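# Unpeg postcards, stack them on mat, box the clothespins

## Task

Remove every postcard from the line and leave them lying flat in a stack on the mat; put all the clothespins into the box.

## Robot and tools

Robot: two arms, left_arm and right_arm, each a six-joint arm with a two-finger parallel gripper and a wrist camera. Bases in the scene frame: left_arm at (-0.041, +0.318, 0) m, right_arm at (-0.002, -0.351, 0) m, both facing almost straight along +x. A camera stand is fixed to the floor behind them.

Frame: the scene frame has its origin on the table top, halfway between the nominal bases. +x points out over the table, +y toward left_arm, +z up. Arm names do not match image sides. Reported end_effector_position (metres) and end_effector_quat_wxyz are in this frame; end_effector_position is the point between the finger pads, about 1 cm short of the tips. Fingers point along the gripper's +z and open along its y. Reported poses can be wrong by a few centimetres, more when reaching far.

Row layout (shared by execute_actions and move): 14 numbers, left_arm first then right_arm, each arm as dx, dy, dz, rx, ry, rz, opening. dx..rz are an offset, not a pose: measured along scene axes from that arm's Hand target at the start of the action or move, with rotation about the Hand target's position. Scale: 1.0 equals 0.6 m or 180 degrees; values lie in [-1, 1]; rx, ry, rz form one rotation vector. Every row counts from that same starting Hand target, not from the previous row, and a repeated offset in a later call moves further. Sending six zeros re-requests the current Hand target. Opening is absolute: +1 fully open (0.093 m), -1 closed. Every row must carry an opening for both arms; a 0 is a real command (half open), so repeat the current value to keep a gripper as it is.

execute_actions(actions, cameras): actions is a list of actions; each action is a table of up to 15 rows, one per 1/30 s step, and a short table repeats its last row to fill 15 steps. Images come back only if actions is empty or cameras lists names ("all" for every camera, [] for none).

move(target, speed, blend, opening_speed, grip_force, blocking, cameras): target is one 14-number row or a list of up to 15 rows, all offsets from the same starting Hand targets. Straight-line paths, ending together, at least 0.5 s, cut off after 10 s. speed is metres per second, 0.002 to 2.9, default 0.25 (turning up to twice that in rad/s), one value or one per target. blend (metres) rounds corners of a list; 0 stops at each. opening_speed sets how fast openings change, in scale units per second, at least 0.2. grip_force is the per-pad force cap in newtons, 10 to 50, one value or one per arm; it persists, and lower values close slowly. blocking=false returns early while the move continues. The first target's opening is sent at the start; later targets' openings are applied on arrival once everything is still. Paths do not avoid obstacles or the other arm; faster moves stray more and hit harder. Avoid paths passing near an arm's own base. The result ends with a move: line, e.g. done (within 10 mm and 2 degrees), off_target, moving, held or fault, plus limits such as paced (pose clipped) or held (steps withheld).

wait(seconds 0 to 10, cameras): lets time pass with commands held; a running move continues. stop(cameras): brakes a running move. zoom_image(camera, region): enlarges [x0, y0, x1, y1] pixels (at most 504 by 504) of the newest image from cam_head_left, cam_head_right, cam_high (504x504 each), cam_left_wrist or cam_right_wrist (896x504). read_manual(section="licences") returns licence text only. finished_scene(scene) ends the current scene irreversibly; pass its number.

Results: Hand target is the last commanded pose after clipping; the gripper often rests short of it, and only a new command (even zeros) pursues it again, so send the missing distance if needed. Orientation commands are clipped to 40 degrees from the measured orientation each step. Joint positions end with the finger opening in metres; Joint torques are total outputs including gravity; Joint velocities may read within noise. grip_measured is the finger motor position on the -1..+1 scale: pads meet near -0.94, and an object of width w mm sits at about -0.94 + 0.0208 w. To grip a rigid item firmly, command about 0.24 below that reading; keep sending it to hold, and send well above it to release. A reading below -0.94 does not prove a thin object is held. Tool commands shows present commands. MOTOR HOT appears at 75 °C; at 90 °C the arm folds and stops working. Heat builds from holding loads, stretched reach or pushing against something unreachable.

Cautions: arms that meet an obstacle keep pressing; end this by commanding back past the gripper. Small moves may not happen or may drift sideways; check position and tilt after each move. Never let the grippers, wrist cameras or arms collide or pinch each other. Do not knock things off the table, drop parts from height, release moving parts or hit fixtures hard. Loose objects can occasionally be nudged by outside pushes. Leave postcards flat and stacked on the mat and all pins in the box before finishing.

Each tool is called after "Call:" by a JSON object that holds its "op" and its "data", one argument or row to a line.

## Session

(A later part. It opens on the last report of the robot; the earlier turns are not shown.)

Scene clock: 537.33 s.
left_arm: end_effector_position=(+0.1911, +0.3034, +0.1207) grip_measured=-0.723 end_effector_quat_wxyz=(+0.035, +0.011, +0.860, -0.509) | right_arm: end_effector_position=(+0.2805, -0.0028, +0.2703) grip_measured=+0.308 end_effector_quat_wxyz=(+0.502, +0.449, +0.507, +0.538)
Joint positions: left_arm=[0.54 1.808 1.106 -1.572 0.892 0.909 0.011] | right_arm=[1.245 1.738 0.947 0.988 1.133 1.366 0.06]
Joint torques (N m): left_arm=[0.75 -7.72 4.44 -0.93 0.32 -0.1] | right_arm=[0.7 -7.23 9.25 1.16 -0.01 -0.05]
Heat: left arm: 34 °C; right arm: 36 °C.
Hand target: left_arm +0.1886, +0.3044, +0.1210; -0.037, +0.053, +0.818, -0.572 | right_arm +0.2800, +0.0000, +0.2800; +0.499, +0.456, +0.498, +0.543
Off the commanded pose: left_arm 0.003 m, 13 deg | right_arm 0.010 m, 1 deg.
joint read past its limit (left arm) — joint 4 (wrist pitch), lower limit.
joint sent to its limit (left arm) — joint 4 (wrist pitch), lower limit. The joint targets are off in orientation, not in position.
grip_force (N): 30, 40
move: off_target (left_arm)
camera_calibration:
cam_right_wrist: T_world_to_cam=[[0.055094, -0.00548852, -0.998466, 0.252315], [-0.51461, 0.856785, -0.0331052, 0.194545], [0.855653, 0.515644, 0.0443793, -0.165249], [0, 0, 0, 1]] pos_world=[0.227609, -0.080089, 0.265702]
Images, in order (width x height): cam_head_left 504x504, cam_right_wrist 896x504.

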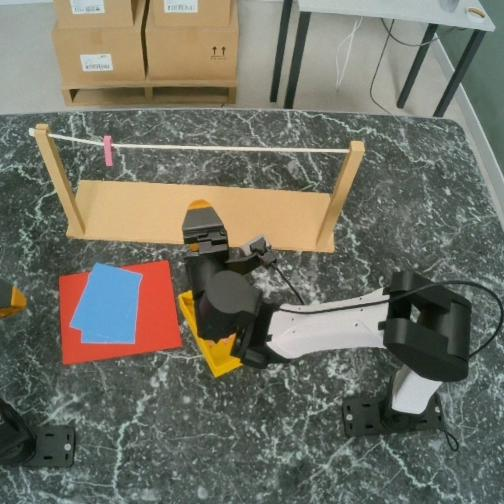

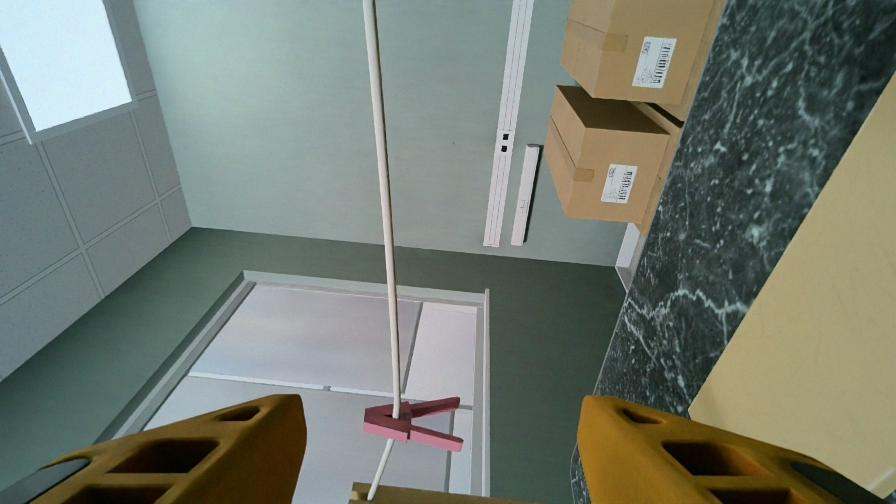

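Call:
{"op": "move", "data": {
  "target": [0.0282,-0.0607,-0.1017,0.3876,-0.0251,0.0359,-0.95, 0,0,0,0,0,0,0.31],
  "speed": 0.25,
  "cameras": ["cam_head_left", "cam_left_wrist"]
}}

Call:
{"op": "zoom_image", "data": {
  "camera": "cam_head_left",
  "region": [40, 240, 200, 400]
}}

Scene clock: 548.83 s.
left_arm: end_effector_position=(+0.2004, +0.2669, +0.0612) grip_measured=-0.947 end_effector_quat_wxyz=(-0.007, +0.003, +1.000, -0.009) | right_arm: end_effector_position=(+0.2805, -0.0028, +0.2703) grip_measured=+0.308 end_effector_quat_wxyz=(+0.502, +0.449, +0.507, +0.538)
Joint positions: left_arm=[-0.192 1.524 0.987 -1.044 0.02 -0.189 0] | right_arm=[1.245 1.738 0.947 0.988 1.133 1.366 0.06]
Joint torques (N m): left_arm=[-0.12 -4.79 7.46 0.43 -0.19 -0.26] | right_arm=[0.65 -7.19 9.26 1.18 0.01 -0.05]
Heat: left arm: 33 °C; right arm: 37 °C.
Hand target: left_arm +0.2056, +0.2680, +0.0600; +0.000, +0.001, +1.000, -0.001 | right_arm +0.2800, +0.0000, +0.2800; +0.499, +0.456, +0.498, +0.543
Off the commanded pose: left_arm 0.005 m, 1 deg | right_arm 0.010 m, 1 deg.
grip_force (N): 30, 40
move: done
camera_calibration:
cam_left_wrist: T_world_to_cam=[[-0.0155903, -0.999843, 0.00846901, 0.271659], [-0.91038, 0.017697, 0.413394, 0.193831], [-0.413478, -0.00126508, -0.910513, 0.226675], [0, 0, 0, 1]] pos_world=[0.27442, 0.268473, 0.123961]
Images, in order (width x height): cam_head_left 504x504, cam_left_wrist 896x504.

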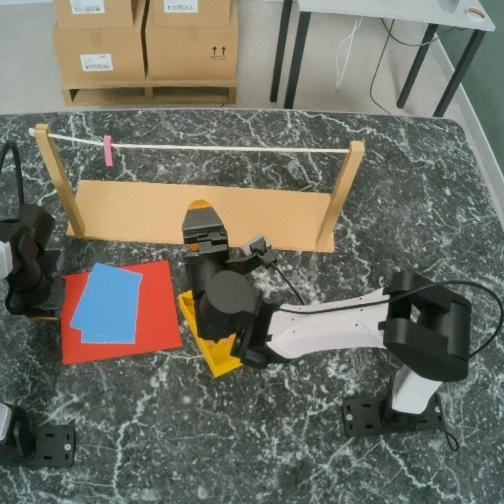

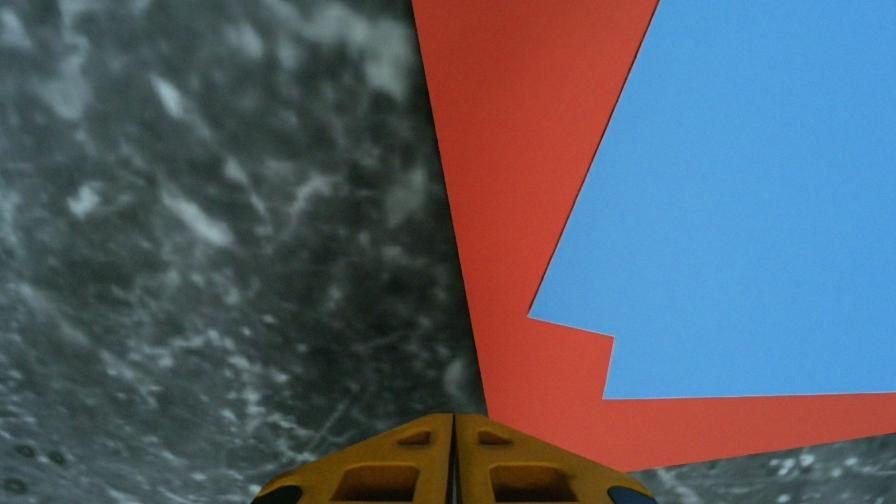

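Scaled by 3.150 from the camera's 504x504 image, which has a finer 720x720 frame.

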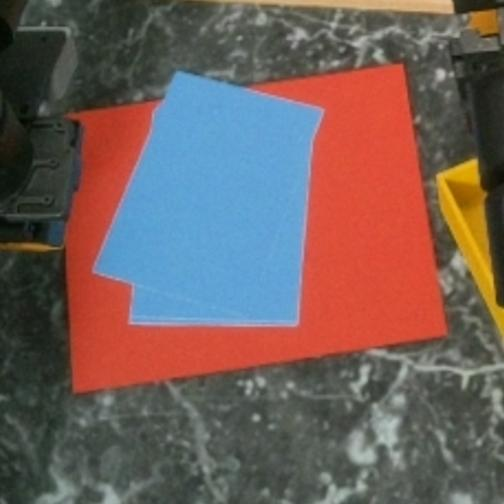

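Call:
{"op": "move", "data": {
  "target": [0.0118,-0.019,-0.06,0,0,0,-0.95, 0,0,0,0,0,0,0.31],
  "speed": 0.1,
  "cameras": ["cam_left_wrist", "cam_high"]
}}

Call:
{"op": "zoom_image", "data": {
  "camera": "cam_high",
  "region": [130, 130, 260, 260]
}}

Scene clock: 551.37 s.
left_arm: end_effector_position=(+0.2121, +0.2550, +0.0283) grip_measured=-0.947 end_effector_quat_wxyz=(-0.001, +0.003, +1.000, -0.009) | right_arm: end_effector_position=(+0.2805, -0.0028, +0.2703) grip_measured=+0.308 end_effector_quat_wxyz=(+0.502, +0.449, +0.507, +0.538)
Joint positions: left_arm=[-0.229 1.615 0.938 -0.893 0.018 -0.227 0] | right_arm=[1.245 1.738 0.947 0.988 1.133 1.366 0.06]
Joint torques (N m): left_arm=[-0.17 -5.56 5.7 0.46 -0.18 -0.23] | right_arm=[0.65 -7.24 9.2 1.14 0.01 -0.05]
Heat: left arm: 33 °C; right arm: 37 °C.
Hand target: left_arm +0.2127, +0.2565, +0.0240; +0.000, +0.001, +1.000, -0.001 | right_arm +0.2800, +0.0000, +0.2800; +0.499, +0.456, +0.498, +0.543
Off the commanded pose: left_arm 0.005 m, 1 deg | right_arm 0.010 m, 1 deg.
grip_force (N): 30, 40
move: done
camera_calibration:
cam_left_wrist: T_world_to_cam=[[-0.0145886, -0.999851, 0.00923579, 0.259954], [-0.914641, 0.0170763, 0.403905, 0.219634], [-0.404003, -0.00255501, -0.914754, 0.200034], [0, 0, 0, 1]] pos_world=[0.285493, 0.256676, 0.0918694]
Images, in order (width x height): cam_high 504x504, cam_left_wrist 896x504.

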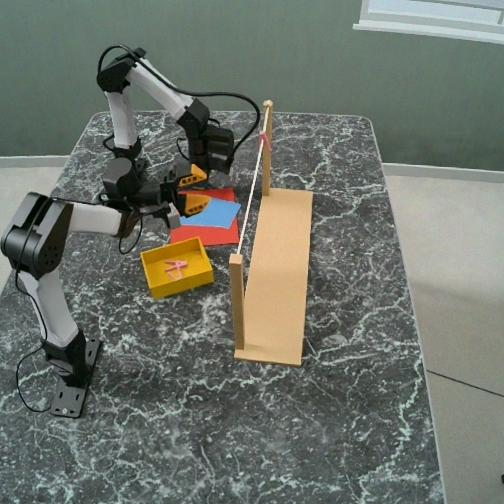

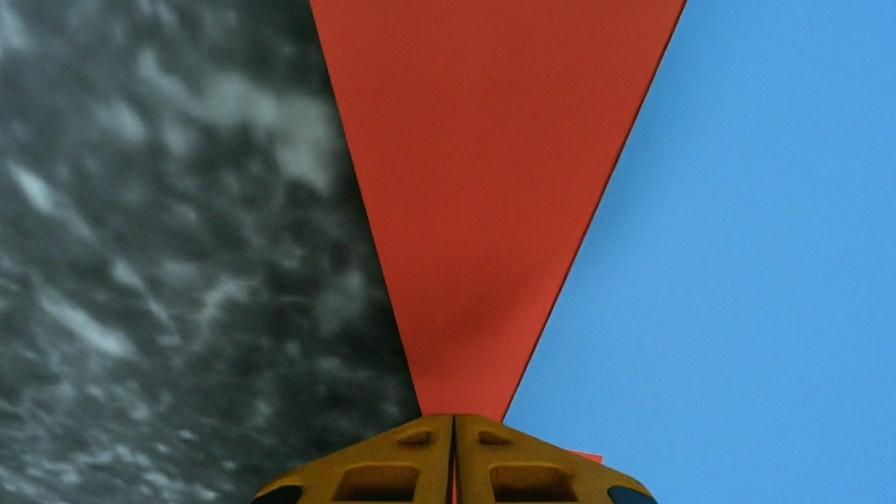

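Scaled by 3.877 from the camera's 504x504 image, which has a finer 720x720 frame.

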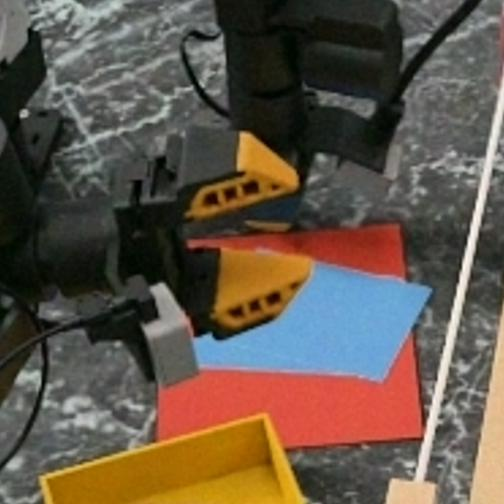

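Call:
{"op": "move", "data": {
  "target": [0,0,-0.0267,0,0,0,-0.95, 0,0,0,0,0,0,0.31],
  "speed": 0.06,
  "cameras": ["cam_left_wrist"]
}}

Scene clock: 552.77 s.
left_arm: end_effector_position=(+0.2100, +0.2555, +0.0148) grip_measured=-0.947 end_effector_quat_wxyz=(-0.006, +0.003, +1.000, -0.008) | right_arm: end_effector_position=(+0.2805, -0.0028, +0.2703) grip_measured=+0.308 end_effector_quat_wxyz=(+0.502, +0.449, +0.507, +0.538)
Joint positions: left_arm=[-0.229 1.64 0.905 -0.844 0.018 -0.227 0] | right_arm=[1.245 1.738 0.947 0.988 1.133 1.366 0.06]
Joint torques (N m): left_arm=[-0.21 -5.12 5.11 0.64 -0.18 -0.23] | right_arm=[0.64 -7.19 9.35 1.15 -0.02 -0.06]
Heat: left arm: 33 °C; right arm: 37 °C.
Hand target: left_arm +0.2127, +0.2565, +0.0081; +0.000, +0.001, +1.000, -0.001 | right_arm +0.2800, +0.0000, +0.2800; +0.499, +0.456, +0.498, +0.543
Off the commanded pose: left_arm 0.007 m, 1 deg | right_arm 0.010 m, 1 deg.
grip_force (N): 30, 40
move: done
camera_calibration:
cam_left_wrist: T_world_to_cam=[[-0.0144637, -0.999868, 0.00734754, 0.260572], [-0.911177, 0.016206, 0.411697, 0.222514], [-0.411762, -0.000740261, -0.911291, 0.187961], [0, 0, 0, 1]] pos_world=[0.283914, 0.257071, 0.0777645]
Images, in order (width x height): cam_left_wrist 896x504.

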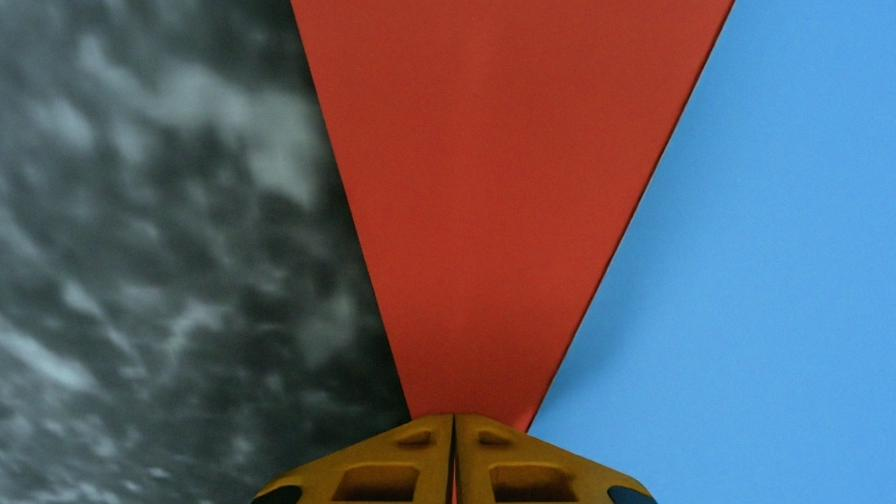

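Call:
{"op": "move", "data": {
  "target": [0,0,-0.0133,0,0,0,-0.95, 0,0,0,0,0,0,0.31],
  "speed": 0.05,
  "cameras": ["cam_left_wrist"]
}}

Scene clock: 553.80 s.
left_arm: end_effector_position=(+0.2099, +0.2555, +0.0140) grip_measured=-0.947 end_effector_quat_wxyz=(-0.005, +0.003, +1.000, -0.008) | right_arm: end_effector_position=(+0.2805, -0.0028, +0.2703) grip_measured=+0.308 end_effector_quat_wxyz=(+0.502, +0.449, +0.507, +0.538)
Joint positions: left_arm=[-0.229 1.64 0.901 -0.839 0.018 -0.227 0] | right_arm=[1.245 1.738 0.947 0.988 1.133 1.366 0.06]
Joint torques (N m): left_arm=[-0.2 -3.96 3.66 0.93 -0.19 -0.24] | right_arm=[0.7 -7.2 9.31 1.17 0 -0.05]
Heat: left arm: 33 °C; right arm: 37 °C.
Hand target: left_arm +0.2126, +0.2565, +0.0000; +0.000, +0.001, +1.000, -0.001 | right_arm +0.2800, +0.0000, +0.2800; +0.499, +0.456, +0.498, +0.543
Off the commanded pose: left_arm 0.014 m, 1 deg | right_arm 0.010 m, 1 deg.
grip_force (N): 30, 40
move: off_target (left_arm)
camera_calibration:
cam_left_wrist: T_world_to_cam=[[-0.0145261, -0.999865, 0.00768852, 0.260666], [-0.911635, 0.0164022, 0.410673, 0.222774], [-0.410744, -0.00104363, -0.91175, 0.187065], [0, 0, 0, 1]] pos_world=[0.283711, 0.257172, 0.0770651]
Images, in order (width x height): cam_left_wrist 896x504.

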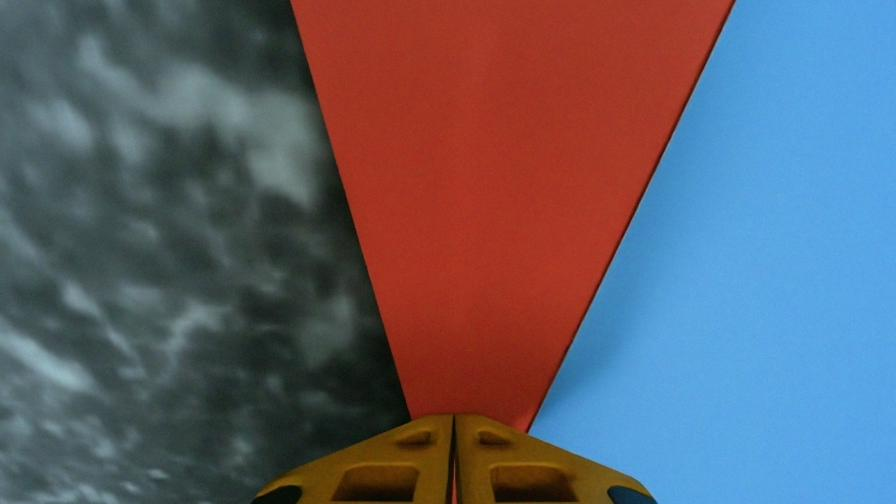

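Call:
{"op": "move", "data": {
  "target": [0,-0.0567,0,0,0,0,-0.95, 0,0,0,0,0,0,0.31],
  "speed": 0.03,
  "cameras": ["cam_left_wrist", "cam_high"]
}}

Call:
{"op": "zoom_image", "data": {
  "camera": "cam_high",
  "region": [130, 130, 260, 260]
}}

Scene clock: 556.10 s.
left_arm: end_effector_position=(+0.2103, +0.2392, +0.0141) grip_measured=-0.947 end_effector_quat_wxyz=(+0.006, -0.003, +1.000, +0.027) | right_arm: end_effector_position=(+0.2805, -0.0028, +0.2703) grip_measured=+0.308 end_effector_quat_wxyz=(+0.502, +0.449, +0.507, +0.538)
Joint positions: left_arm=[-0.336 1.657 0.92 -0.84 -0.056 -0.347 0] | right_arm=[1.245 1.738 0.947 0.988 1.133 1.366 0.06]
Joint torques (N m): left_arm=[-1.55 -2.82 5.74 0.85 0.53 -0.25] | right_arm=[0.64 -7.25 9.26 1.17 -0.03 -0.04]
Heat: left arm: 33 °C; right arm: 37 °C.
Hand target: left_arm +0.2126, +0.2225, +0.0000; +0.000, +0.001, +1.000, -0.001 | right_arm +0.2800, +0.0000, +0.2800; +0.499, +0.456, +0.498, +0.543
Off the commanded pose: left_arm 0.022 m, 3 deg | right_arm 0.010 m, 1 deg.
grip_force (N): 30, 40
move: off_target (left_arm)
camera_calibration:
cam_left_wrist: T_world_to_cam=[[-0.00206845, -0.997976, -0.0635574, 0.242314], [-0.92075, -0.0228962, 0.38948, 0.23508], [-0.390147, 0.0593261, -0.918839, 0.16862], [0, 0, 0, 1]] pos_world=[0.282738, 0.237203, 0.0787766]
Images, in order (width x height): cam_high 504x504, cam_left_wrist 896x504.

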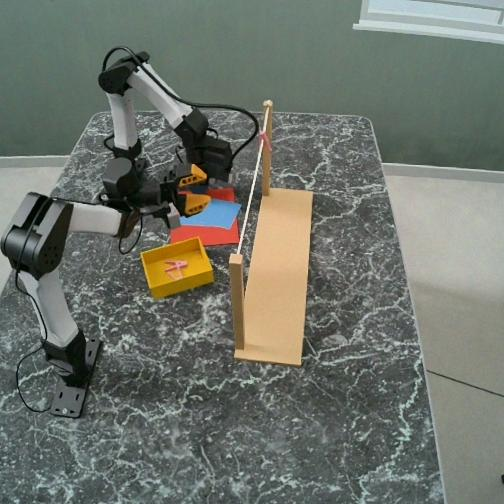

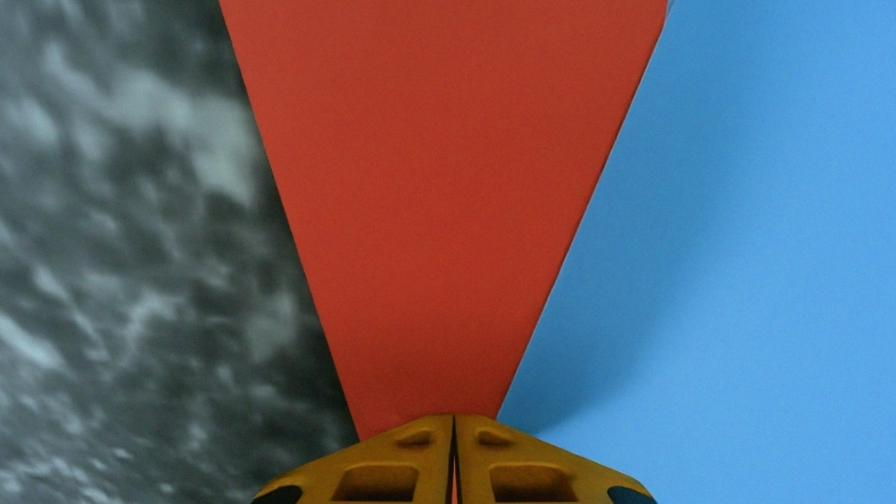

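Scaled by 3.877 from the camera's 504x504 image, which has a finer 720x720 frame.

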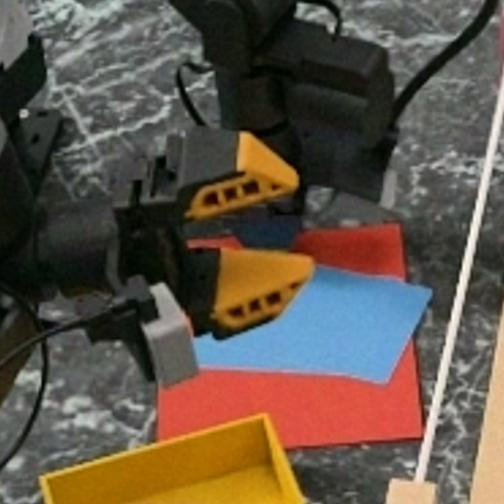

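Call:
{"op": "move", "data": {
  "target": [
    [0,0.0267,0.0105,0,0,0,-0.95, 0,0,0,0,0,0,0.31],
    [0,-0.003,0.0105,0,0,0,-0.95, 0,0,0,0,0,0,0.31]
  ],
  "speed": 0.03,
  "cameras": ["cam_left_wrist"]
}}

Scene clock: 558.83 s.
left_arm: end_effector_position=(+0.2098, +0.2315, +0.0146) grip_measured=-0.947 end_effector_quat_wxyz=(+0.003, -0.001, +1.000, +0.015) | right_arm: end_effector_position=(+0.2805, -0.0028, +0.2703) grip_measured=+0.308 end_effector_quat_wxyz=(+0.502, +0.449, +0.507, +0.538)
Joint positions: left_arm=[-0.348 1.661 0.927 -0.841 -0.03 -0.354 0] | right_arm=[1.245 1.738 0.947 0.988 1.133 1.366 0.06]
Joint torques (N m): left_arm=[-1.05 -3.81 6.69 0.64 0.28 -0.26] | right_arm=[0.66 -7.24 9.22 1.16 0 -0.04]
Heat: left arm: 32 °C; right arm: 37 °C.
Hand target: left_arm +0.2127, +0.2207, +0.0063; +0.000, +0.001, +1.000, -0.001 | right_arm +0.2800, +0.0000, +0.2800; +0.499, +0.456, +0.498, +0.543
Off the commanded pose: left_arm 0.014 m, 2 deg | right_arm 0.010 m, 1 deg.
grip_force (N): 30, 40
move: off_target (left_arm)
camera_calibration:
cam_left_wrist: T_world_to_cam=[[-0.0068145, -0.999247, -0.0382031, 0.235428], [-0.91845, -0.00885481, 0.395437, 0.230383], [-0.395478, 0.0377824, -0.917698, 0.175382], [0, 0, 0, 1]] pos_world=[0.282559, 0.230664, 0.0788402]
Images, in order (width x height): cam_left_wrist 896x504.

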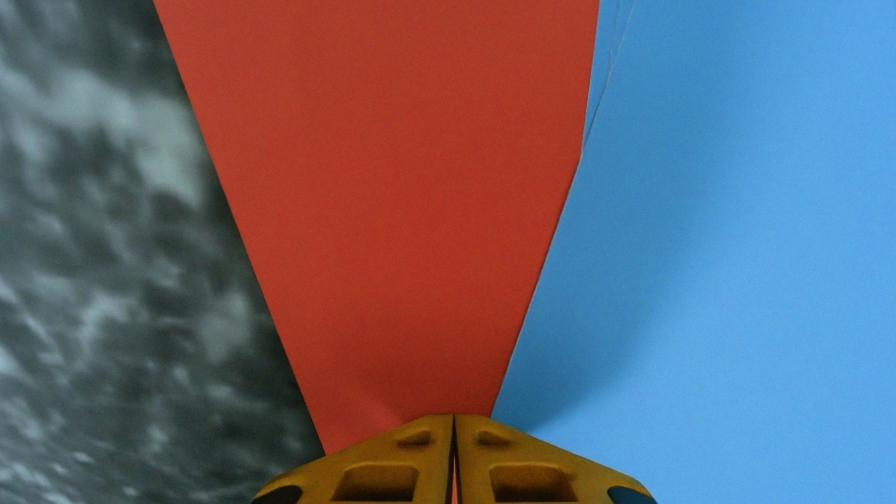

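Call:
{"op": "execute_actions", "data": {
  "actions": [],
  "cameras": ["cam_head_left", "cam_head_right"]
}}

Call:
{"op": "zoom_image", "data": {
  "camera": "cam_head_left",
  "region": [40, 240, 160, 360]
}}

Call:
{"op": "zoom_image", "data": {
  "camera": "cam_head_right",
  "region": [0, 240, 120, 360]
}}

Scene clock: 559.90 s.
left_arm: end_effector_position=(+0.2098, +0.2315, +0.0146) grip_measured=-0.947 end_effector_quat_wxyz=(+0.003, -0.001, +1.000, +0.015) | right_arm: end_effector_position=(+0.2805, -0.0028, +0.2703) grip_measured=+0.308 end_effector_quat_wxyz=(+0.502, +0.449, +0.507, +0.538)
Joint positions: left_arm=[-0.348 1.661 0.927 -0.841 -0.03 -0.355 0] | right_arm=[1.245 1.738 0.947 0.988 1.133 1.366 0.06]
Joint velocities: within noise
Joint torques (N m): left_arm=[-1.06 -3.82 6.65 0.64 0.28 -0.25] | right_arm=[0.66 -7.16 9.24 1.15 -0.03 -0.05]
Heat: left arm: 32 °C; right arm: 37 °C.
Hand target: left_arm +0.2127, +0.2207, +0.0063; +0.000, +0.000, +1.000, -0.001 | right_arm +0.2800, +0.0000, +0.2800; +0.499, +0.456, +0.498, +0.543
Tool commands: left_gripper/opening=-0.95 right_gripper/opening=+0.31
Off the commanded pose: left_arm 0.014 m, 2 deg | right_arm 0.010 m, 1 deg.
grip_force (N): 30, 40
Images, in order (width x height): cam_head_left 504x504, cam_head_right 504x504.

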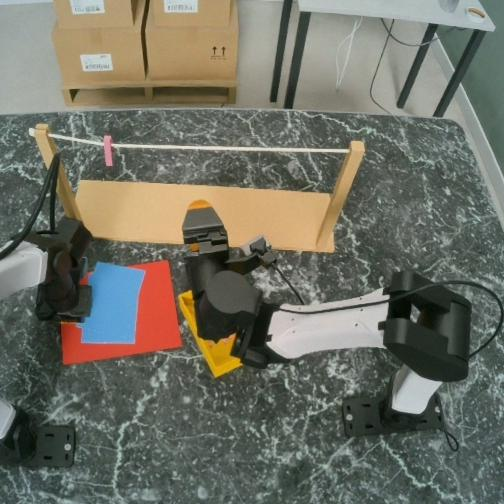

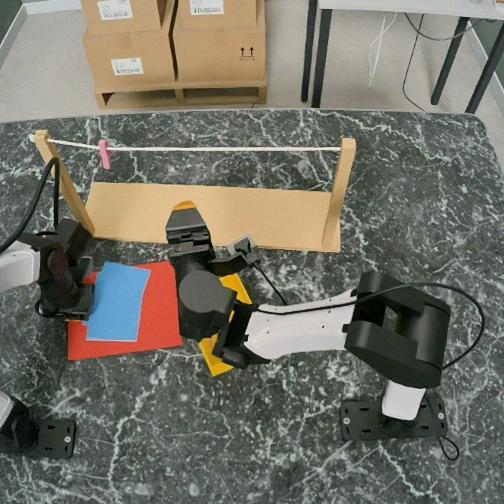

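Scaled by 4.200 from the camera's 504x504 image, which has a finer 720x720 frame.

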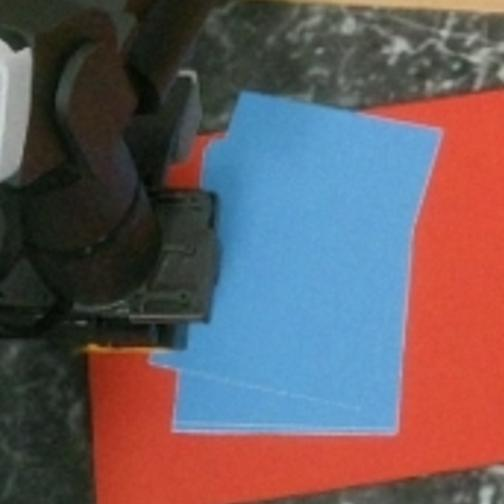

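Scaled by 4.200 from the camera's 504x504 image, which has a finer 720x720 frame.

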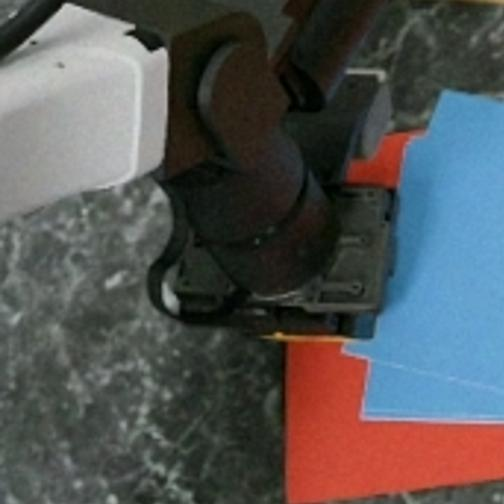

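Call:
{"op": "move", "data": {
  "target": [
    [0,0.035,0,0,0,0,-0.95, 0,0,0,0,0,0,0.31],
    [0,0.035,0.13,0,0,0,-0.95, 0,0,0,0,0,0,0.31],
    [0.2455,-0.0462,0.12,0.1143,-0.1559,-0.5818,-0.95, 0,0,0,0,0,0,0.31]
  ],
  "speed": [0.08, 0.2, 0.4],
  "blend": [0.01, 0.03, 0],
  "cameras": ["cam_head_left", "cam_left_wrist", "cam_high"]
}}

Call:
{"op": "zoom_image", "data": {
  "camera": "cam_high",
  "region": [140, 90, 300, 250]
}}

Scene clock: 570.83 s.
left_arm: end_effector_position=(+0.3560, +0.1963, +0.0796) grip_measured=-0.947 end_effector_quat_wxyz=(+0.199, +0.777, +0.576, +0.159) | right_arm: end_effector_position=(+0.2805, -0.0028, +0.2703) grip_measured=+0.308 end_effector_quat_wxyz=(+0.502, +0.449, +0.507, +0.538)
Joint positions: left_arm=[-0.303 1.715 1.134 -0.475 -0.023 1.564 0] | right_arm=[1.245 1.738 0.947 0.988 1.133 1.366 0.06]
Joint torques (N m): left_arm=[0.73 -7.21 8.43 1.39 0.27 -0.04] | right_arm=[0.54 -7.13 9.36 1.19 -0.01 -0.05]
Heat: left arm: 32 °C; right arm: 38 °C.
Hand target: left_arm +0.3599, +0.1930, +0.0782; +0.208, +0.780, +0.571, +0.153 | right_arm +0.2800, +0.0000, +0.2800; +0.499, +0.456, +0.498, +0.543
Off the commanded pose: left_arm 0.005 m, 1 deg | right_arm 0.010 m, 1 deg.
grip_force (N): 30, 40
move: done
camera_calibration:
cam_left_wrist: T_world_to_cam=[[-0.824707, 0.263886, -0.500223, 0.283742], [0.0742846, 0.927353, 0.366741, -0.196247], [0.560661, 0.265295, -0.784397, -0.101467], [0, 0, 0, 1]] pos_world=[0.305471, 0.134033, 0.134316]
Images, in order (width x height): cam_head_left 504x504, cam_high 504x504, cam_left_wrist 896x504.

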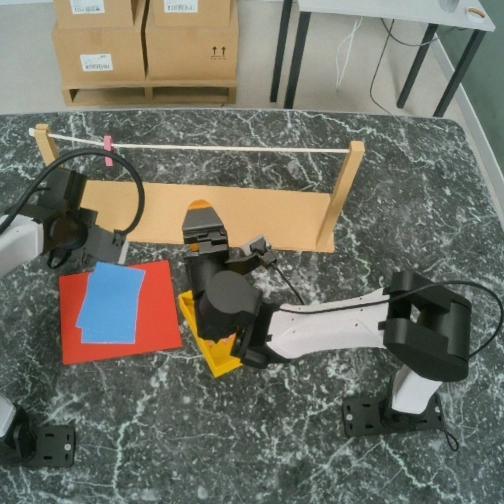

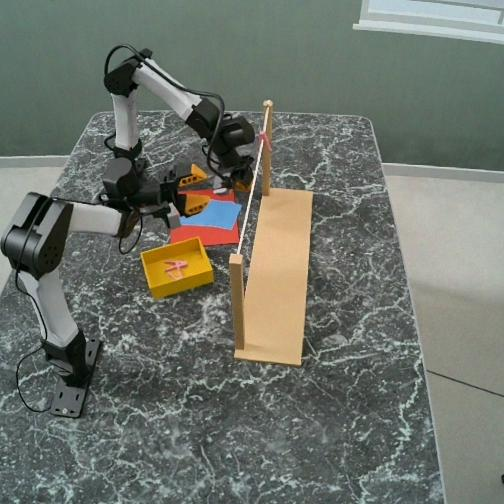

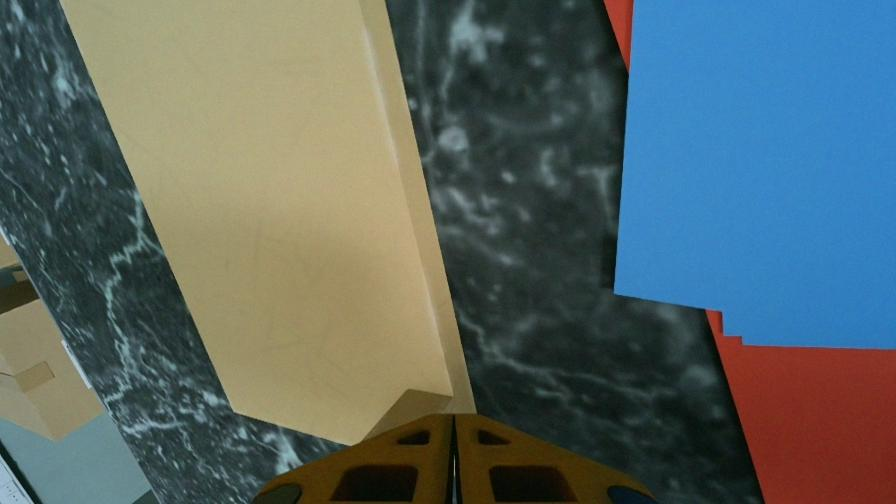

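Scaled by 3.150 from the camera's 504x504 image, which has a finer 720x720 frame.

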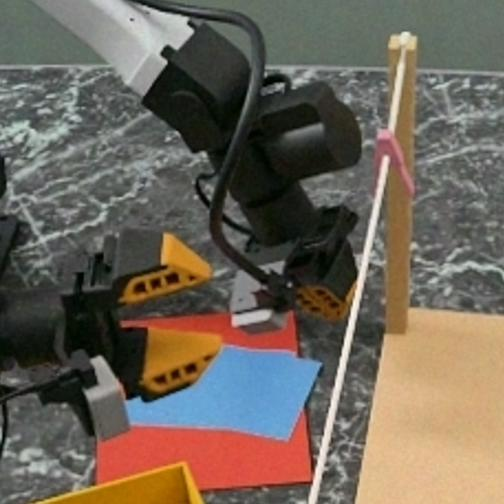

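Call:
{"op": "move", "data": {
  "target": [0,0,-0.1,0,0,0,-0.95, 0,0,0,0,0,0,0.31],
  "speed": 0.1,
  "cameras": ["cam_left_wrist"]
}}

Scene clock: 573.00 s.
left_arm: end_effector_position=(+0.3613, +0.1946, +0.0237) grip_measured=-0.947 end_effector_quat_wxyz=(+0.204, +0.776, +0.574, +0.162) | right_arm: end_effector_position=(+0.2805, -0.0028, +0.2703) grip_measured=+0.308 end_effector_quat_wxyz=(+0.502, +0.449, +0.507, +0.538)
Joint positions: left_arm=[-0.303 1.825 1.016 -0.236 -0.023 1.566 0] | right_arm=[1.245 1.738 0.947 0.988 1.133 1.366 0.06]
Joint torques (N m): left_arm=[0.73 -7.99 6.23 1.4 0.27 -0.05] | right_arm=[0.72 -7.16 9.35 1.16 0 -0.04]
Heat: left arm: 32 °C; right arm: 38 °C.
Hand target: left_arm +0.3600, +0.1930, +0.0184; +0.208, +0.780, +0.571, +0.153 | right_arm +0.2800, +0.0000, +0.2800; +0.499, +0.456, +0.498, +0.543
Off the commanded pose: left_arm 0.006 m, 1 deg | right_arm 0.010 m, 1 deg.
grip_force (N): 30, 40
move: done
camera_calibration:
cam_left_wrist: T_world_to_cam=[[-0.818803, 0.264019, -0.509761, 0.258636], [0.0720234, 0.928197, 0.365051, -0.173834], [0.569539, 0.26219, -0.779026, -0.150555], [0, 0, 0, 1]] pos_world=[0.310039, 0.132541, 0.0780143]
Images, in order (width x height): cam_left_wrist 896x504.

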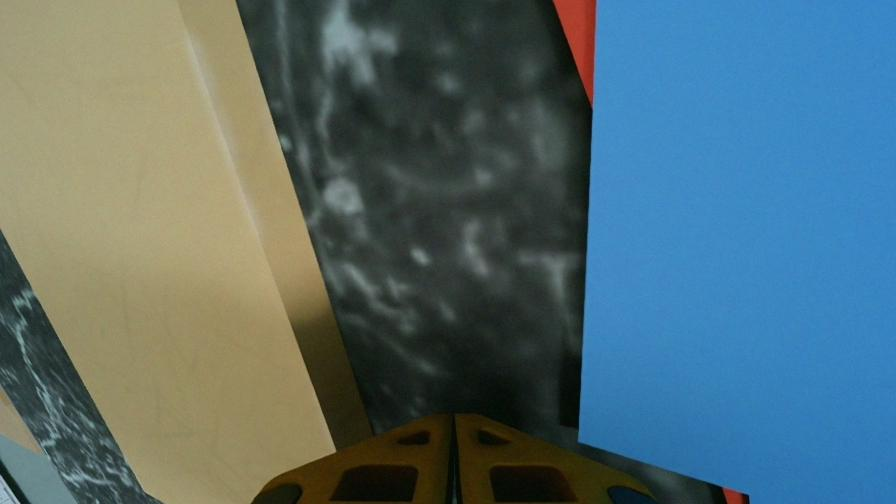

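Call:
{"op": "move", "data": {
  "target": [0,0,-0.0175,0,0,0,-0.95, 0,0,0,0,0,0,0.31],
  "speed": 0.05,
  "cameras": ["cam_left_wrist"]
}}

Scene clock: 574.20 s.
left_arm: end_effector_position=(+0.3634, +0.1939, +0.0180) grip_measured=-0.947 end_effector_quat_wxyz=(+0.208, +0.775, +0.574, +0.165) | right_arm: end_effector_position=(+0.2805, -0.0028, +0.2703) grip_measured=+0.308 end_effector_quat_wxyz=(+0.502, +0.449, +0.507, +0.538)
Joint positions: left_arm=[-0.303 1.84 1.003 -0.197 -0.023 1.566 0] | right_arm=[1.245 1.738 0.947 0.988 1.133 1.366 0.06]
Joint torques (N m): left_arm=[0.73 -7.46 5.57 1.46 0.26 -0.06] | right_arm=[0.72 -7.17 9.33 1.19 0.02 -0.06]
Heat: left arm: 32 °C; right arm: 38 °C.
Hand target: left_arm +0.3600, +0.1930, +0.0078; +0.208, +0.779, +0.571, +0.153 | right_arm +0.2800, +0.0000, +0.2800; +0.499, +0.456, +0.498, +0.543
Off the commanded pose: left_arm 0.011 m, 2 deg | right_arm 0.010 m, 1 deg.
grip_force (N): 30, 40
move: off_target (left_arm)
camera_calibration:
cam_left_wrist: T_world_to_cam=[[-0.813603, 0.262329, -0.518878, 0.256253], [0.0683366, 0.929389, 0.362719, -0.170141], [0.577391, 0.259651, -0.77408, -0.158464], [0, 0, 0, 1]] pos_world=[0.311611, 0.13205, 0.0720133]
Images, in order (width x height): cam_left_wrist 896x504.

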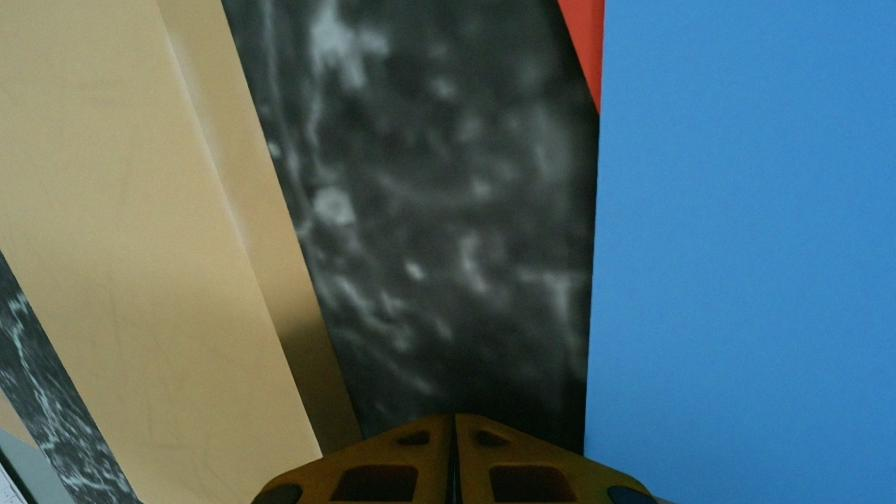

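Call:
{"op": "move", "data": {
  "target": [-0.004,0,-0.012,0,0,0,-0.95, 0,0,0,0,0,0,0.31],
  "speed": 0.05,
  "cameras": ["cam_left_wrist"]
}}

Scene clock: 575.17 s.
left_arm: end_effector_position=(+0.3629, +0.1940, +0.0166) grip_measured=-0.947 end_effector_quat_wxyz=(+0.211, +0.774, +0.573, +0.167) | right_arm: end_effector_position=(+0.2805, -0.0028, +0.2703) grip_measured=+0.308 end_effector_quat_wxyz=(+0.502, +0.449, +0.507, +0.538)
Joint positions: left_arm=[-0.303 1.838 0.988 -0.176 -0.023 1.566 0] | right_arm=[1.245 1.738 0.947 0.988 1.133 1.366 0.06]
Joint torques (N m): left_arm=[0.53 -6.46 4.72 1.59 0.25 -0.08] | right_arm=[0.68 -7.2 9.26 1.18 -0.01 -0.04]
Heat: left arm: 32 °C; right arm: 38 °C.
Hand target: left_arm +0.3576, +0.1930, +0.0006; +0.208, +0.779, +0.571, +0.153 | right_arm +0.2800, +0.0000, +0.2800; +0.499, +0.456, +0.498, +0.543
Off the commanded pose: left_arm 0.017 m, 2 deg | right_arm 0.010 m, 1 deg.
grip_force (N): 30, 40
move: off_target (left_arm)
camera_calibration:
cam_left_wrist: T_world_to_cam=[[-0.809204, 0.260967, -0.526389, 0.253958], [0.0653532, 0.930359, 0.360778, -0.168755], [0.583882, 0.257542, -0.769905, -0.161256], [0, 0, 0, 1]] pos_world=[0.310687, 0.132258, 0.0704122]
Images, in order (width x height): cam_left_wrist 896x504.

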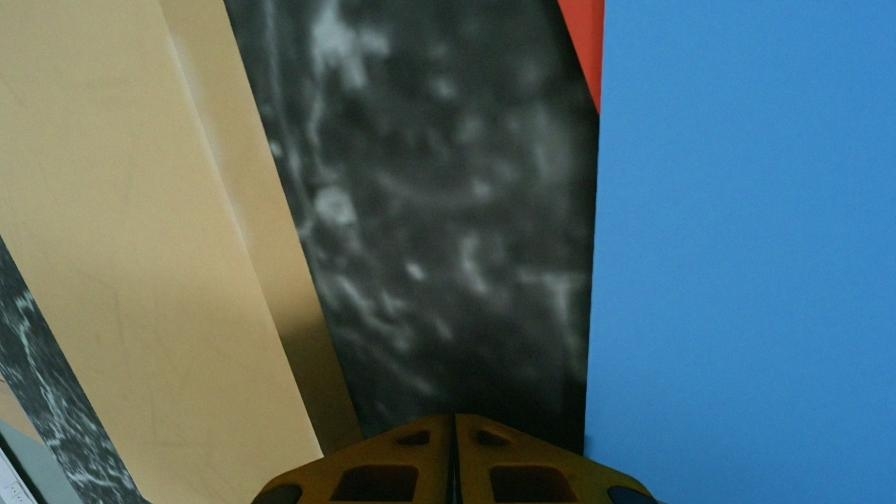

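Call:
{"op": "move", "data": {
  "target": [
    [0,0,0.009,0,0,0,-0.95, 0,0,0,0,0,0,0.31],
    [-0.066,0,0.009,0,0,0,-0.95, 0,0,0,0,0,0,0.31]
  ],
  "speed": 0.04,
  "blend": [0.002, 0],
  "cameras": ["cam_left_wrist", "cam_head_left"]
}}

Call:
{"op": "zoom_image", "data": {
  "camera": "cam_head_left",
  "region": [40, 240, 160, 360]
}}

Scene clock: 577.40 s.
left_arm: end_effector_position=(+0.3371, +0.1913, +0.0164) grip_measured=-0.947 end_effector_quat_wxyz=(+0.230, +0.772, +0.566, +0.175) | right_arm: end_effector_position=(+0.2805, -0.0028, +0.2703) grip_measured=+0.308 end_effector_quat_wxyz=(+0.502, +0.449, +0.507, +0.538)
Joint positions: left_arm=[-0.331 1.744 0.841 -0.081 -0.027 1.55 0] | right_arm=[1.245 1.738 0.947 0.988 1.133 1.366 0.06]
Joint torques (N m): left_arm=[-0.61 -8.81 4.45 0.85 0.08 -0.29] | right_arm=[0.69 -7.17 9.33 1.17 -0.01 -0.05]
Heat: left arm: 33 °C; right arm: 38 °C.
Hand target: left_arm +0.3179, +0.1929, +0.0060; +0.208, +0.780, +0.571, +0.153 | right_arm +0.2800, +0.0000, +0.2800; +0.499, +0.456, +0.498, +0.543
Off the commanded pose: left_arm 0.022 m, 4 deg | right_arm 0.010 m, 1 deg.
grip_force (N): 30, 40
move: off_target (left_arm)
camera_calibration:
cam_left_wrist: T_world_to_cam=[[-0.785504, 0.261258, -0.561006, 0.226192], [0.0635655, 0.935787, 0.346789, -0.164725], [0.615584, 0.236744, -0.751671, -0.152742], [0, 0, 0, 1]] pos_world=[0.282171, 0.131213, 0.0692088]
Images, in order (width x height): cam_head_left 504x504, cam_left_wrist 896x504.

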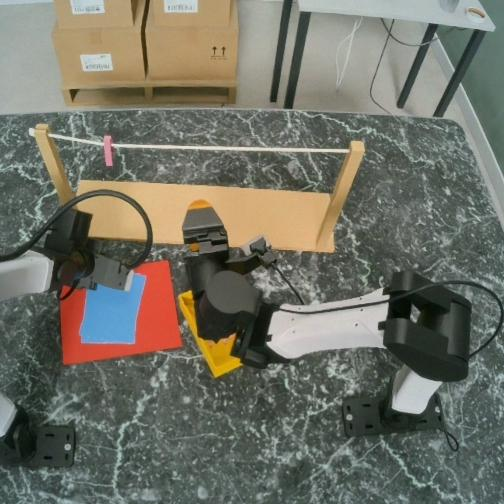

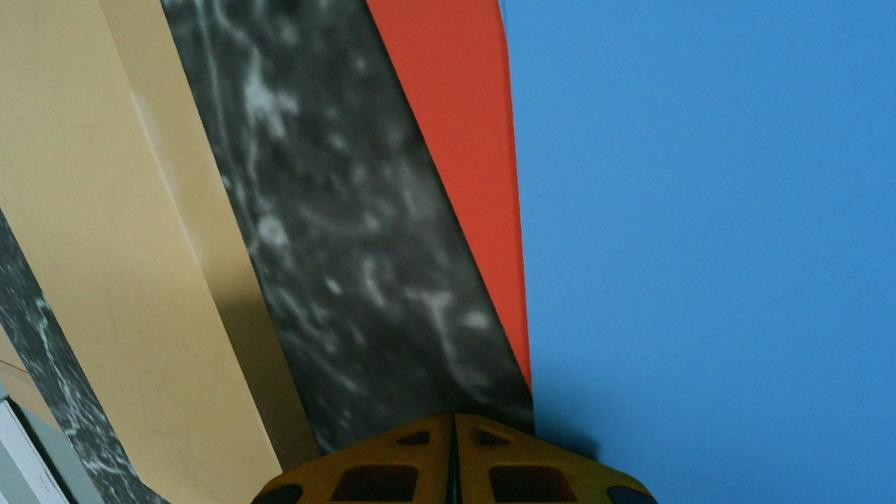

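Scaled by 4.200 from the camera's 504x504 image, which has a finer 720x720 frame.

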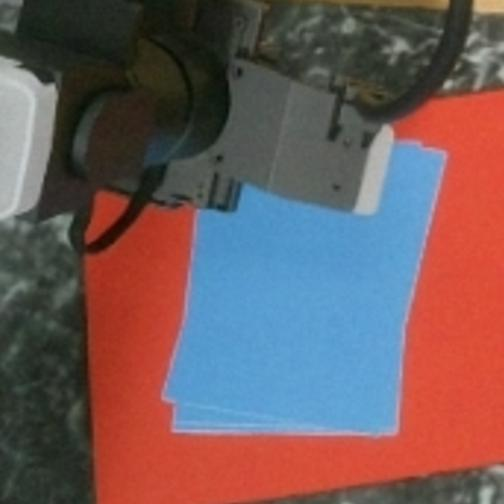

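Call:
{"op": "move", "data": {
  "target": [
    [0.03,0,0.0075,0,0,0,-0.95, 0,0,0,0,0,0,0.31],
    [-0.005,0.028,0.0075,0,0,0,-0.95, 0,0,0,0,0,0,0.31]
  ],
  "speed": 0.03,
  "blend": [0.002, 0],
  "cameras": ["cam_left_wrist", "cam_head_left"]
}}

Call:
{"op": "zoom_image", "data": {
  "camera": "cam_head_left",
  "region": [40, 240, 160, 360]
}}

Scene clock: 582.70 s.
left_arm: end_effector_position=(+0.3277, +0.2047, +0.0163) grip_measured=-0.947 end_effector_quat_wxyz=(+0.221, +0.774, +0.569, +0.168) | right_arm: end_effector_position=(+0.2805, -0.0028, +0.2703) grip_measured=+0.308 end_effector_quat_wxyz=(+0.502, +0.449, +0.507, +0.538)
Joint positions: left_arm=[-0.298 1.708 0.812 -0.112 -0.008 1.573 0] | right_arm=[1.245 1.738 0.947 0.988 1.133 1.366 0.06]
Joint torques (N m): left_arm=[1.11 -8.73 4.78 0.98 0.18 -0.07] | right_arm=[0.72 -7.13 9.31 1.16 0.01 -0.05]
Heat: left arm: 34 °C; right arm: 38 °C.
Hand target: left_arm +0.3149, +0.2098, +0.0105; +0.208, +0.780, +0.571, +0.153 | right_arm +0.2800, +0.0000, +0.2800; +0.499, +0.456, +0.498, +0.543
Off the commanded pose: left_arm 0.015 m, 2 deg | right_arm 0.010 m, 1 deg.
grip_force (N): 30, 40
move: off_target (left_arm)
camera_calibration:
cam_left_wrist: T_world_to_cam=[[-0.79931, 0.260497, -0.54152, 0.219689], [0.0681569, 0.93464, 0.349003, -0.177879], [0.597041, 0.242053, -0.764822, -0.144908], [0, 0, 0, 1]] pos_world=[0.274239, 0.1441, 0.0702172]
Images, in order (width x height): cam_head_left 504x504, cam_left_wrist 896x504.

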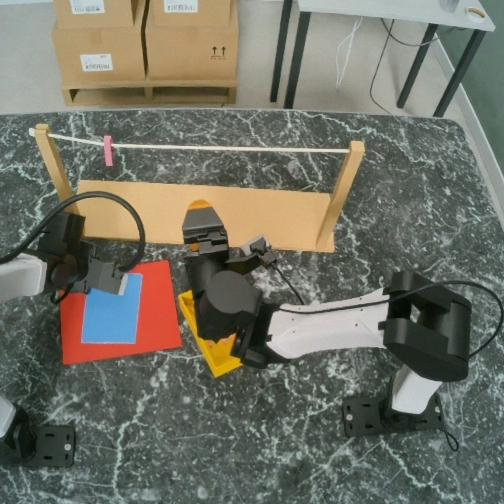

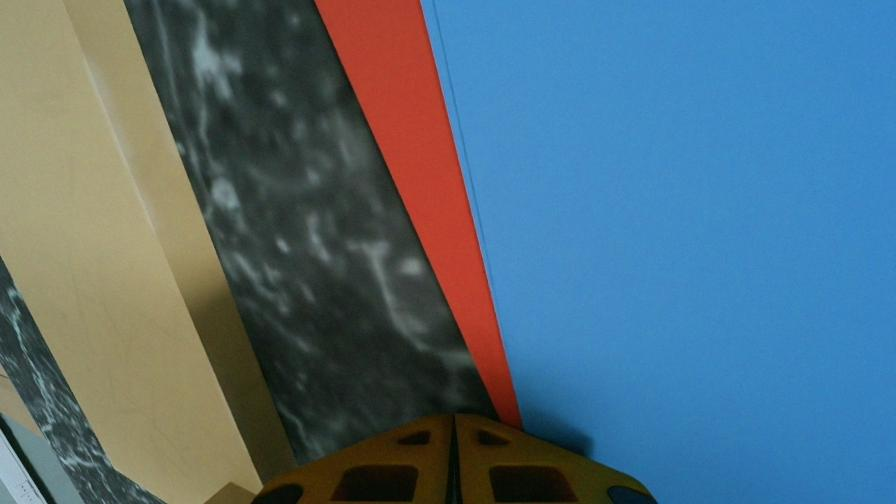

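Scaled by 4.200 from the camera's 504x504 image, which has a finer 720x720 frame.

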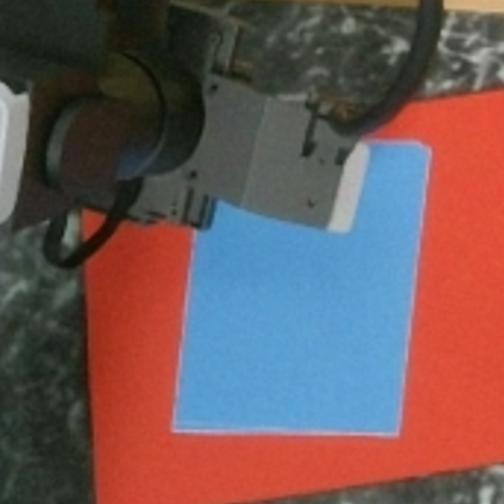

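Call:
{"op": "move", "data": {
  "target": [
    [0.0167,0,0.002,0,0,0,-0.95, 0,0,0,0,0,0,0.31],
    [0.0167,0,0.13,0,0,0,-0.95, 0,0,0,0,0,0,0.31],
    [-0.158,0.15,0.249,0,0,0,-0.95, 0.0917,0.2333,0.0167,0,0,0,0.31]
  ],
  "speed": [0.05, 0.15, 0.25],
  "blend": [0.003, 0.03, 0],
  "cameras": ["cam_head_left", "cam_right_wrist"]
}}

Call:
{"op": "zoom_image", "data": {
  "camera": "cam_head_left",
  "region": [40, 240, 160, 360]
}}

Scene clock: 588.17 s.
left_arm: end_effector_position=(+0.2206, +0.3022, +0.1571) grip_measured=-0.947 end_effector_quat_wxyz=(+0.200, +0.776, +0.577, +0.158) | right_arm: end_effector_position=(+0.3290, +0.1383, +0.2943) grip_measured=+0.308 end_effector_quat_wxyz=(+0.495, +0.452, +0.499, +0.550)
Joint positions: left_arm=[0.036 1.077 0.927 -0.925 0.144 1.859 0] | right_arm=[1.245 2.233 1.755 0.699 1.124 1.374 0.06]
Joint torques (N m): left_arm=[0.8 -2.67 8.65 1.1 0.37 -0.03] | right_arm=[-0.39 -9.11 9.91 1.16 -0.06 -0.06]
Heat: left arm: 34 °C; right arm: 38 °C.
Hand target: left_arm +0.2201, +0.2998, +0.1598; +0.208, +0.780, +0.571, +0.153 | right_arm +0.3349, +0.1399, +0.2903; +0.499, +0.456, +0.498, +0.543
Off the commanded pose: left_arm 0.004 m, 1 deg | right_arm 0.008 m, 1 deg.
grip_force (N): 30, 40
move: done
camera_calibration:
cam_right_wrist: T_world_to_cam=[[0.0638976, 0.0247403, -0.99765, 0.267041], [-0.522975, 0.852259, -0.0123608, 0.0966713], [0.84995, 0.522535, 0.0673958, -0.286402], [0, 0, 0, 1]] pos_world=[0.276921, 0.0606598, 0.28691]
Images, in order (width x height): cam_head_left 504x504, cam_right_wrist 896x504.

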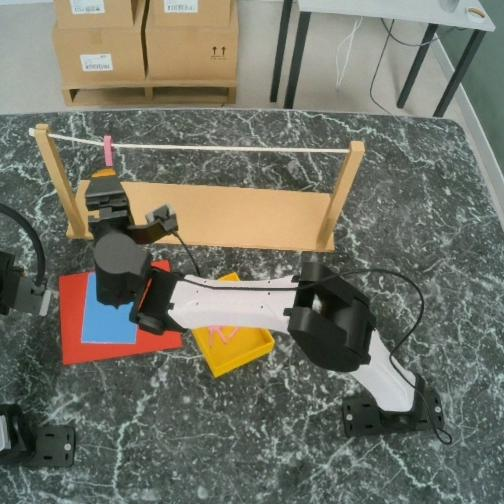

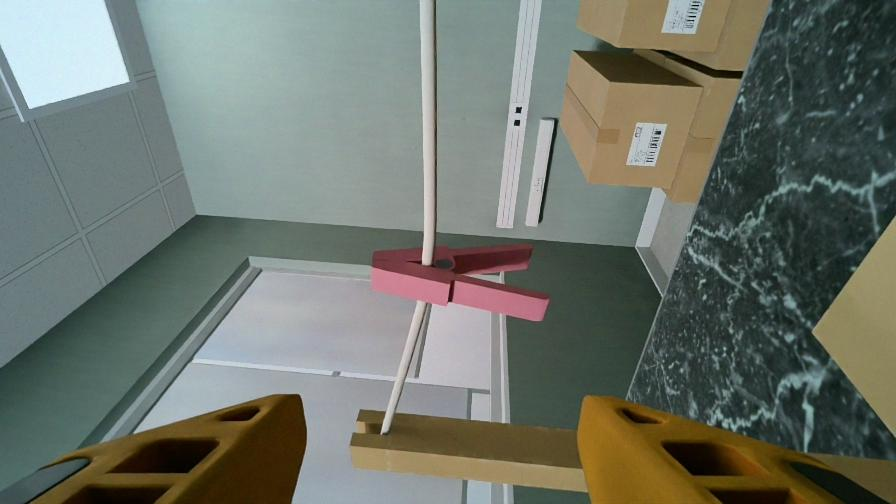

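Scaled by 4.200 from the camera's 504x504 image, which has a finer 720x720 frame.

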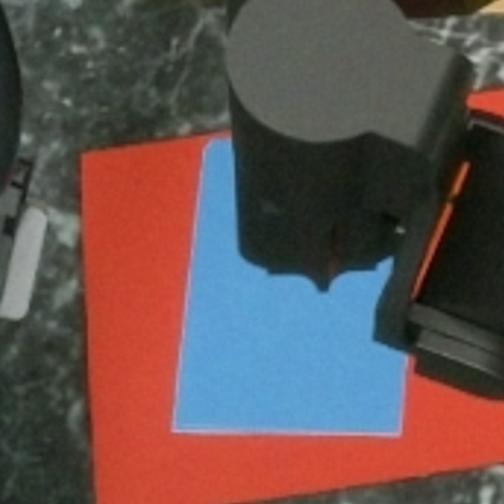

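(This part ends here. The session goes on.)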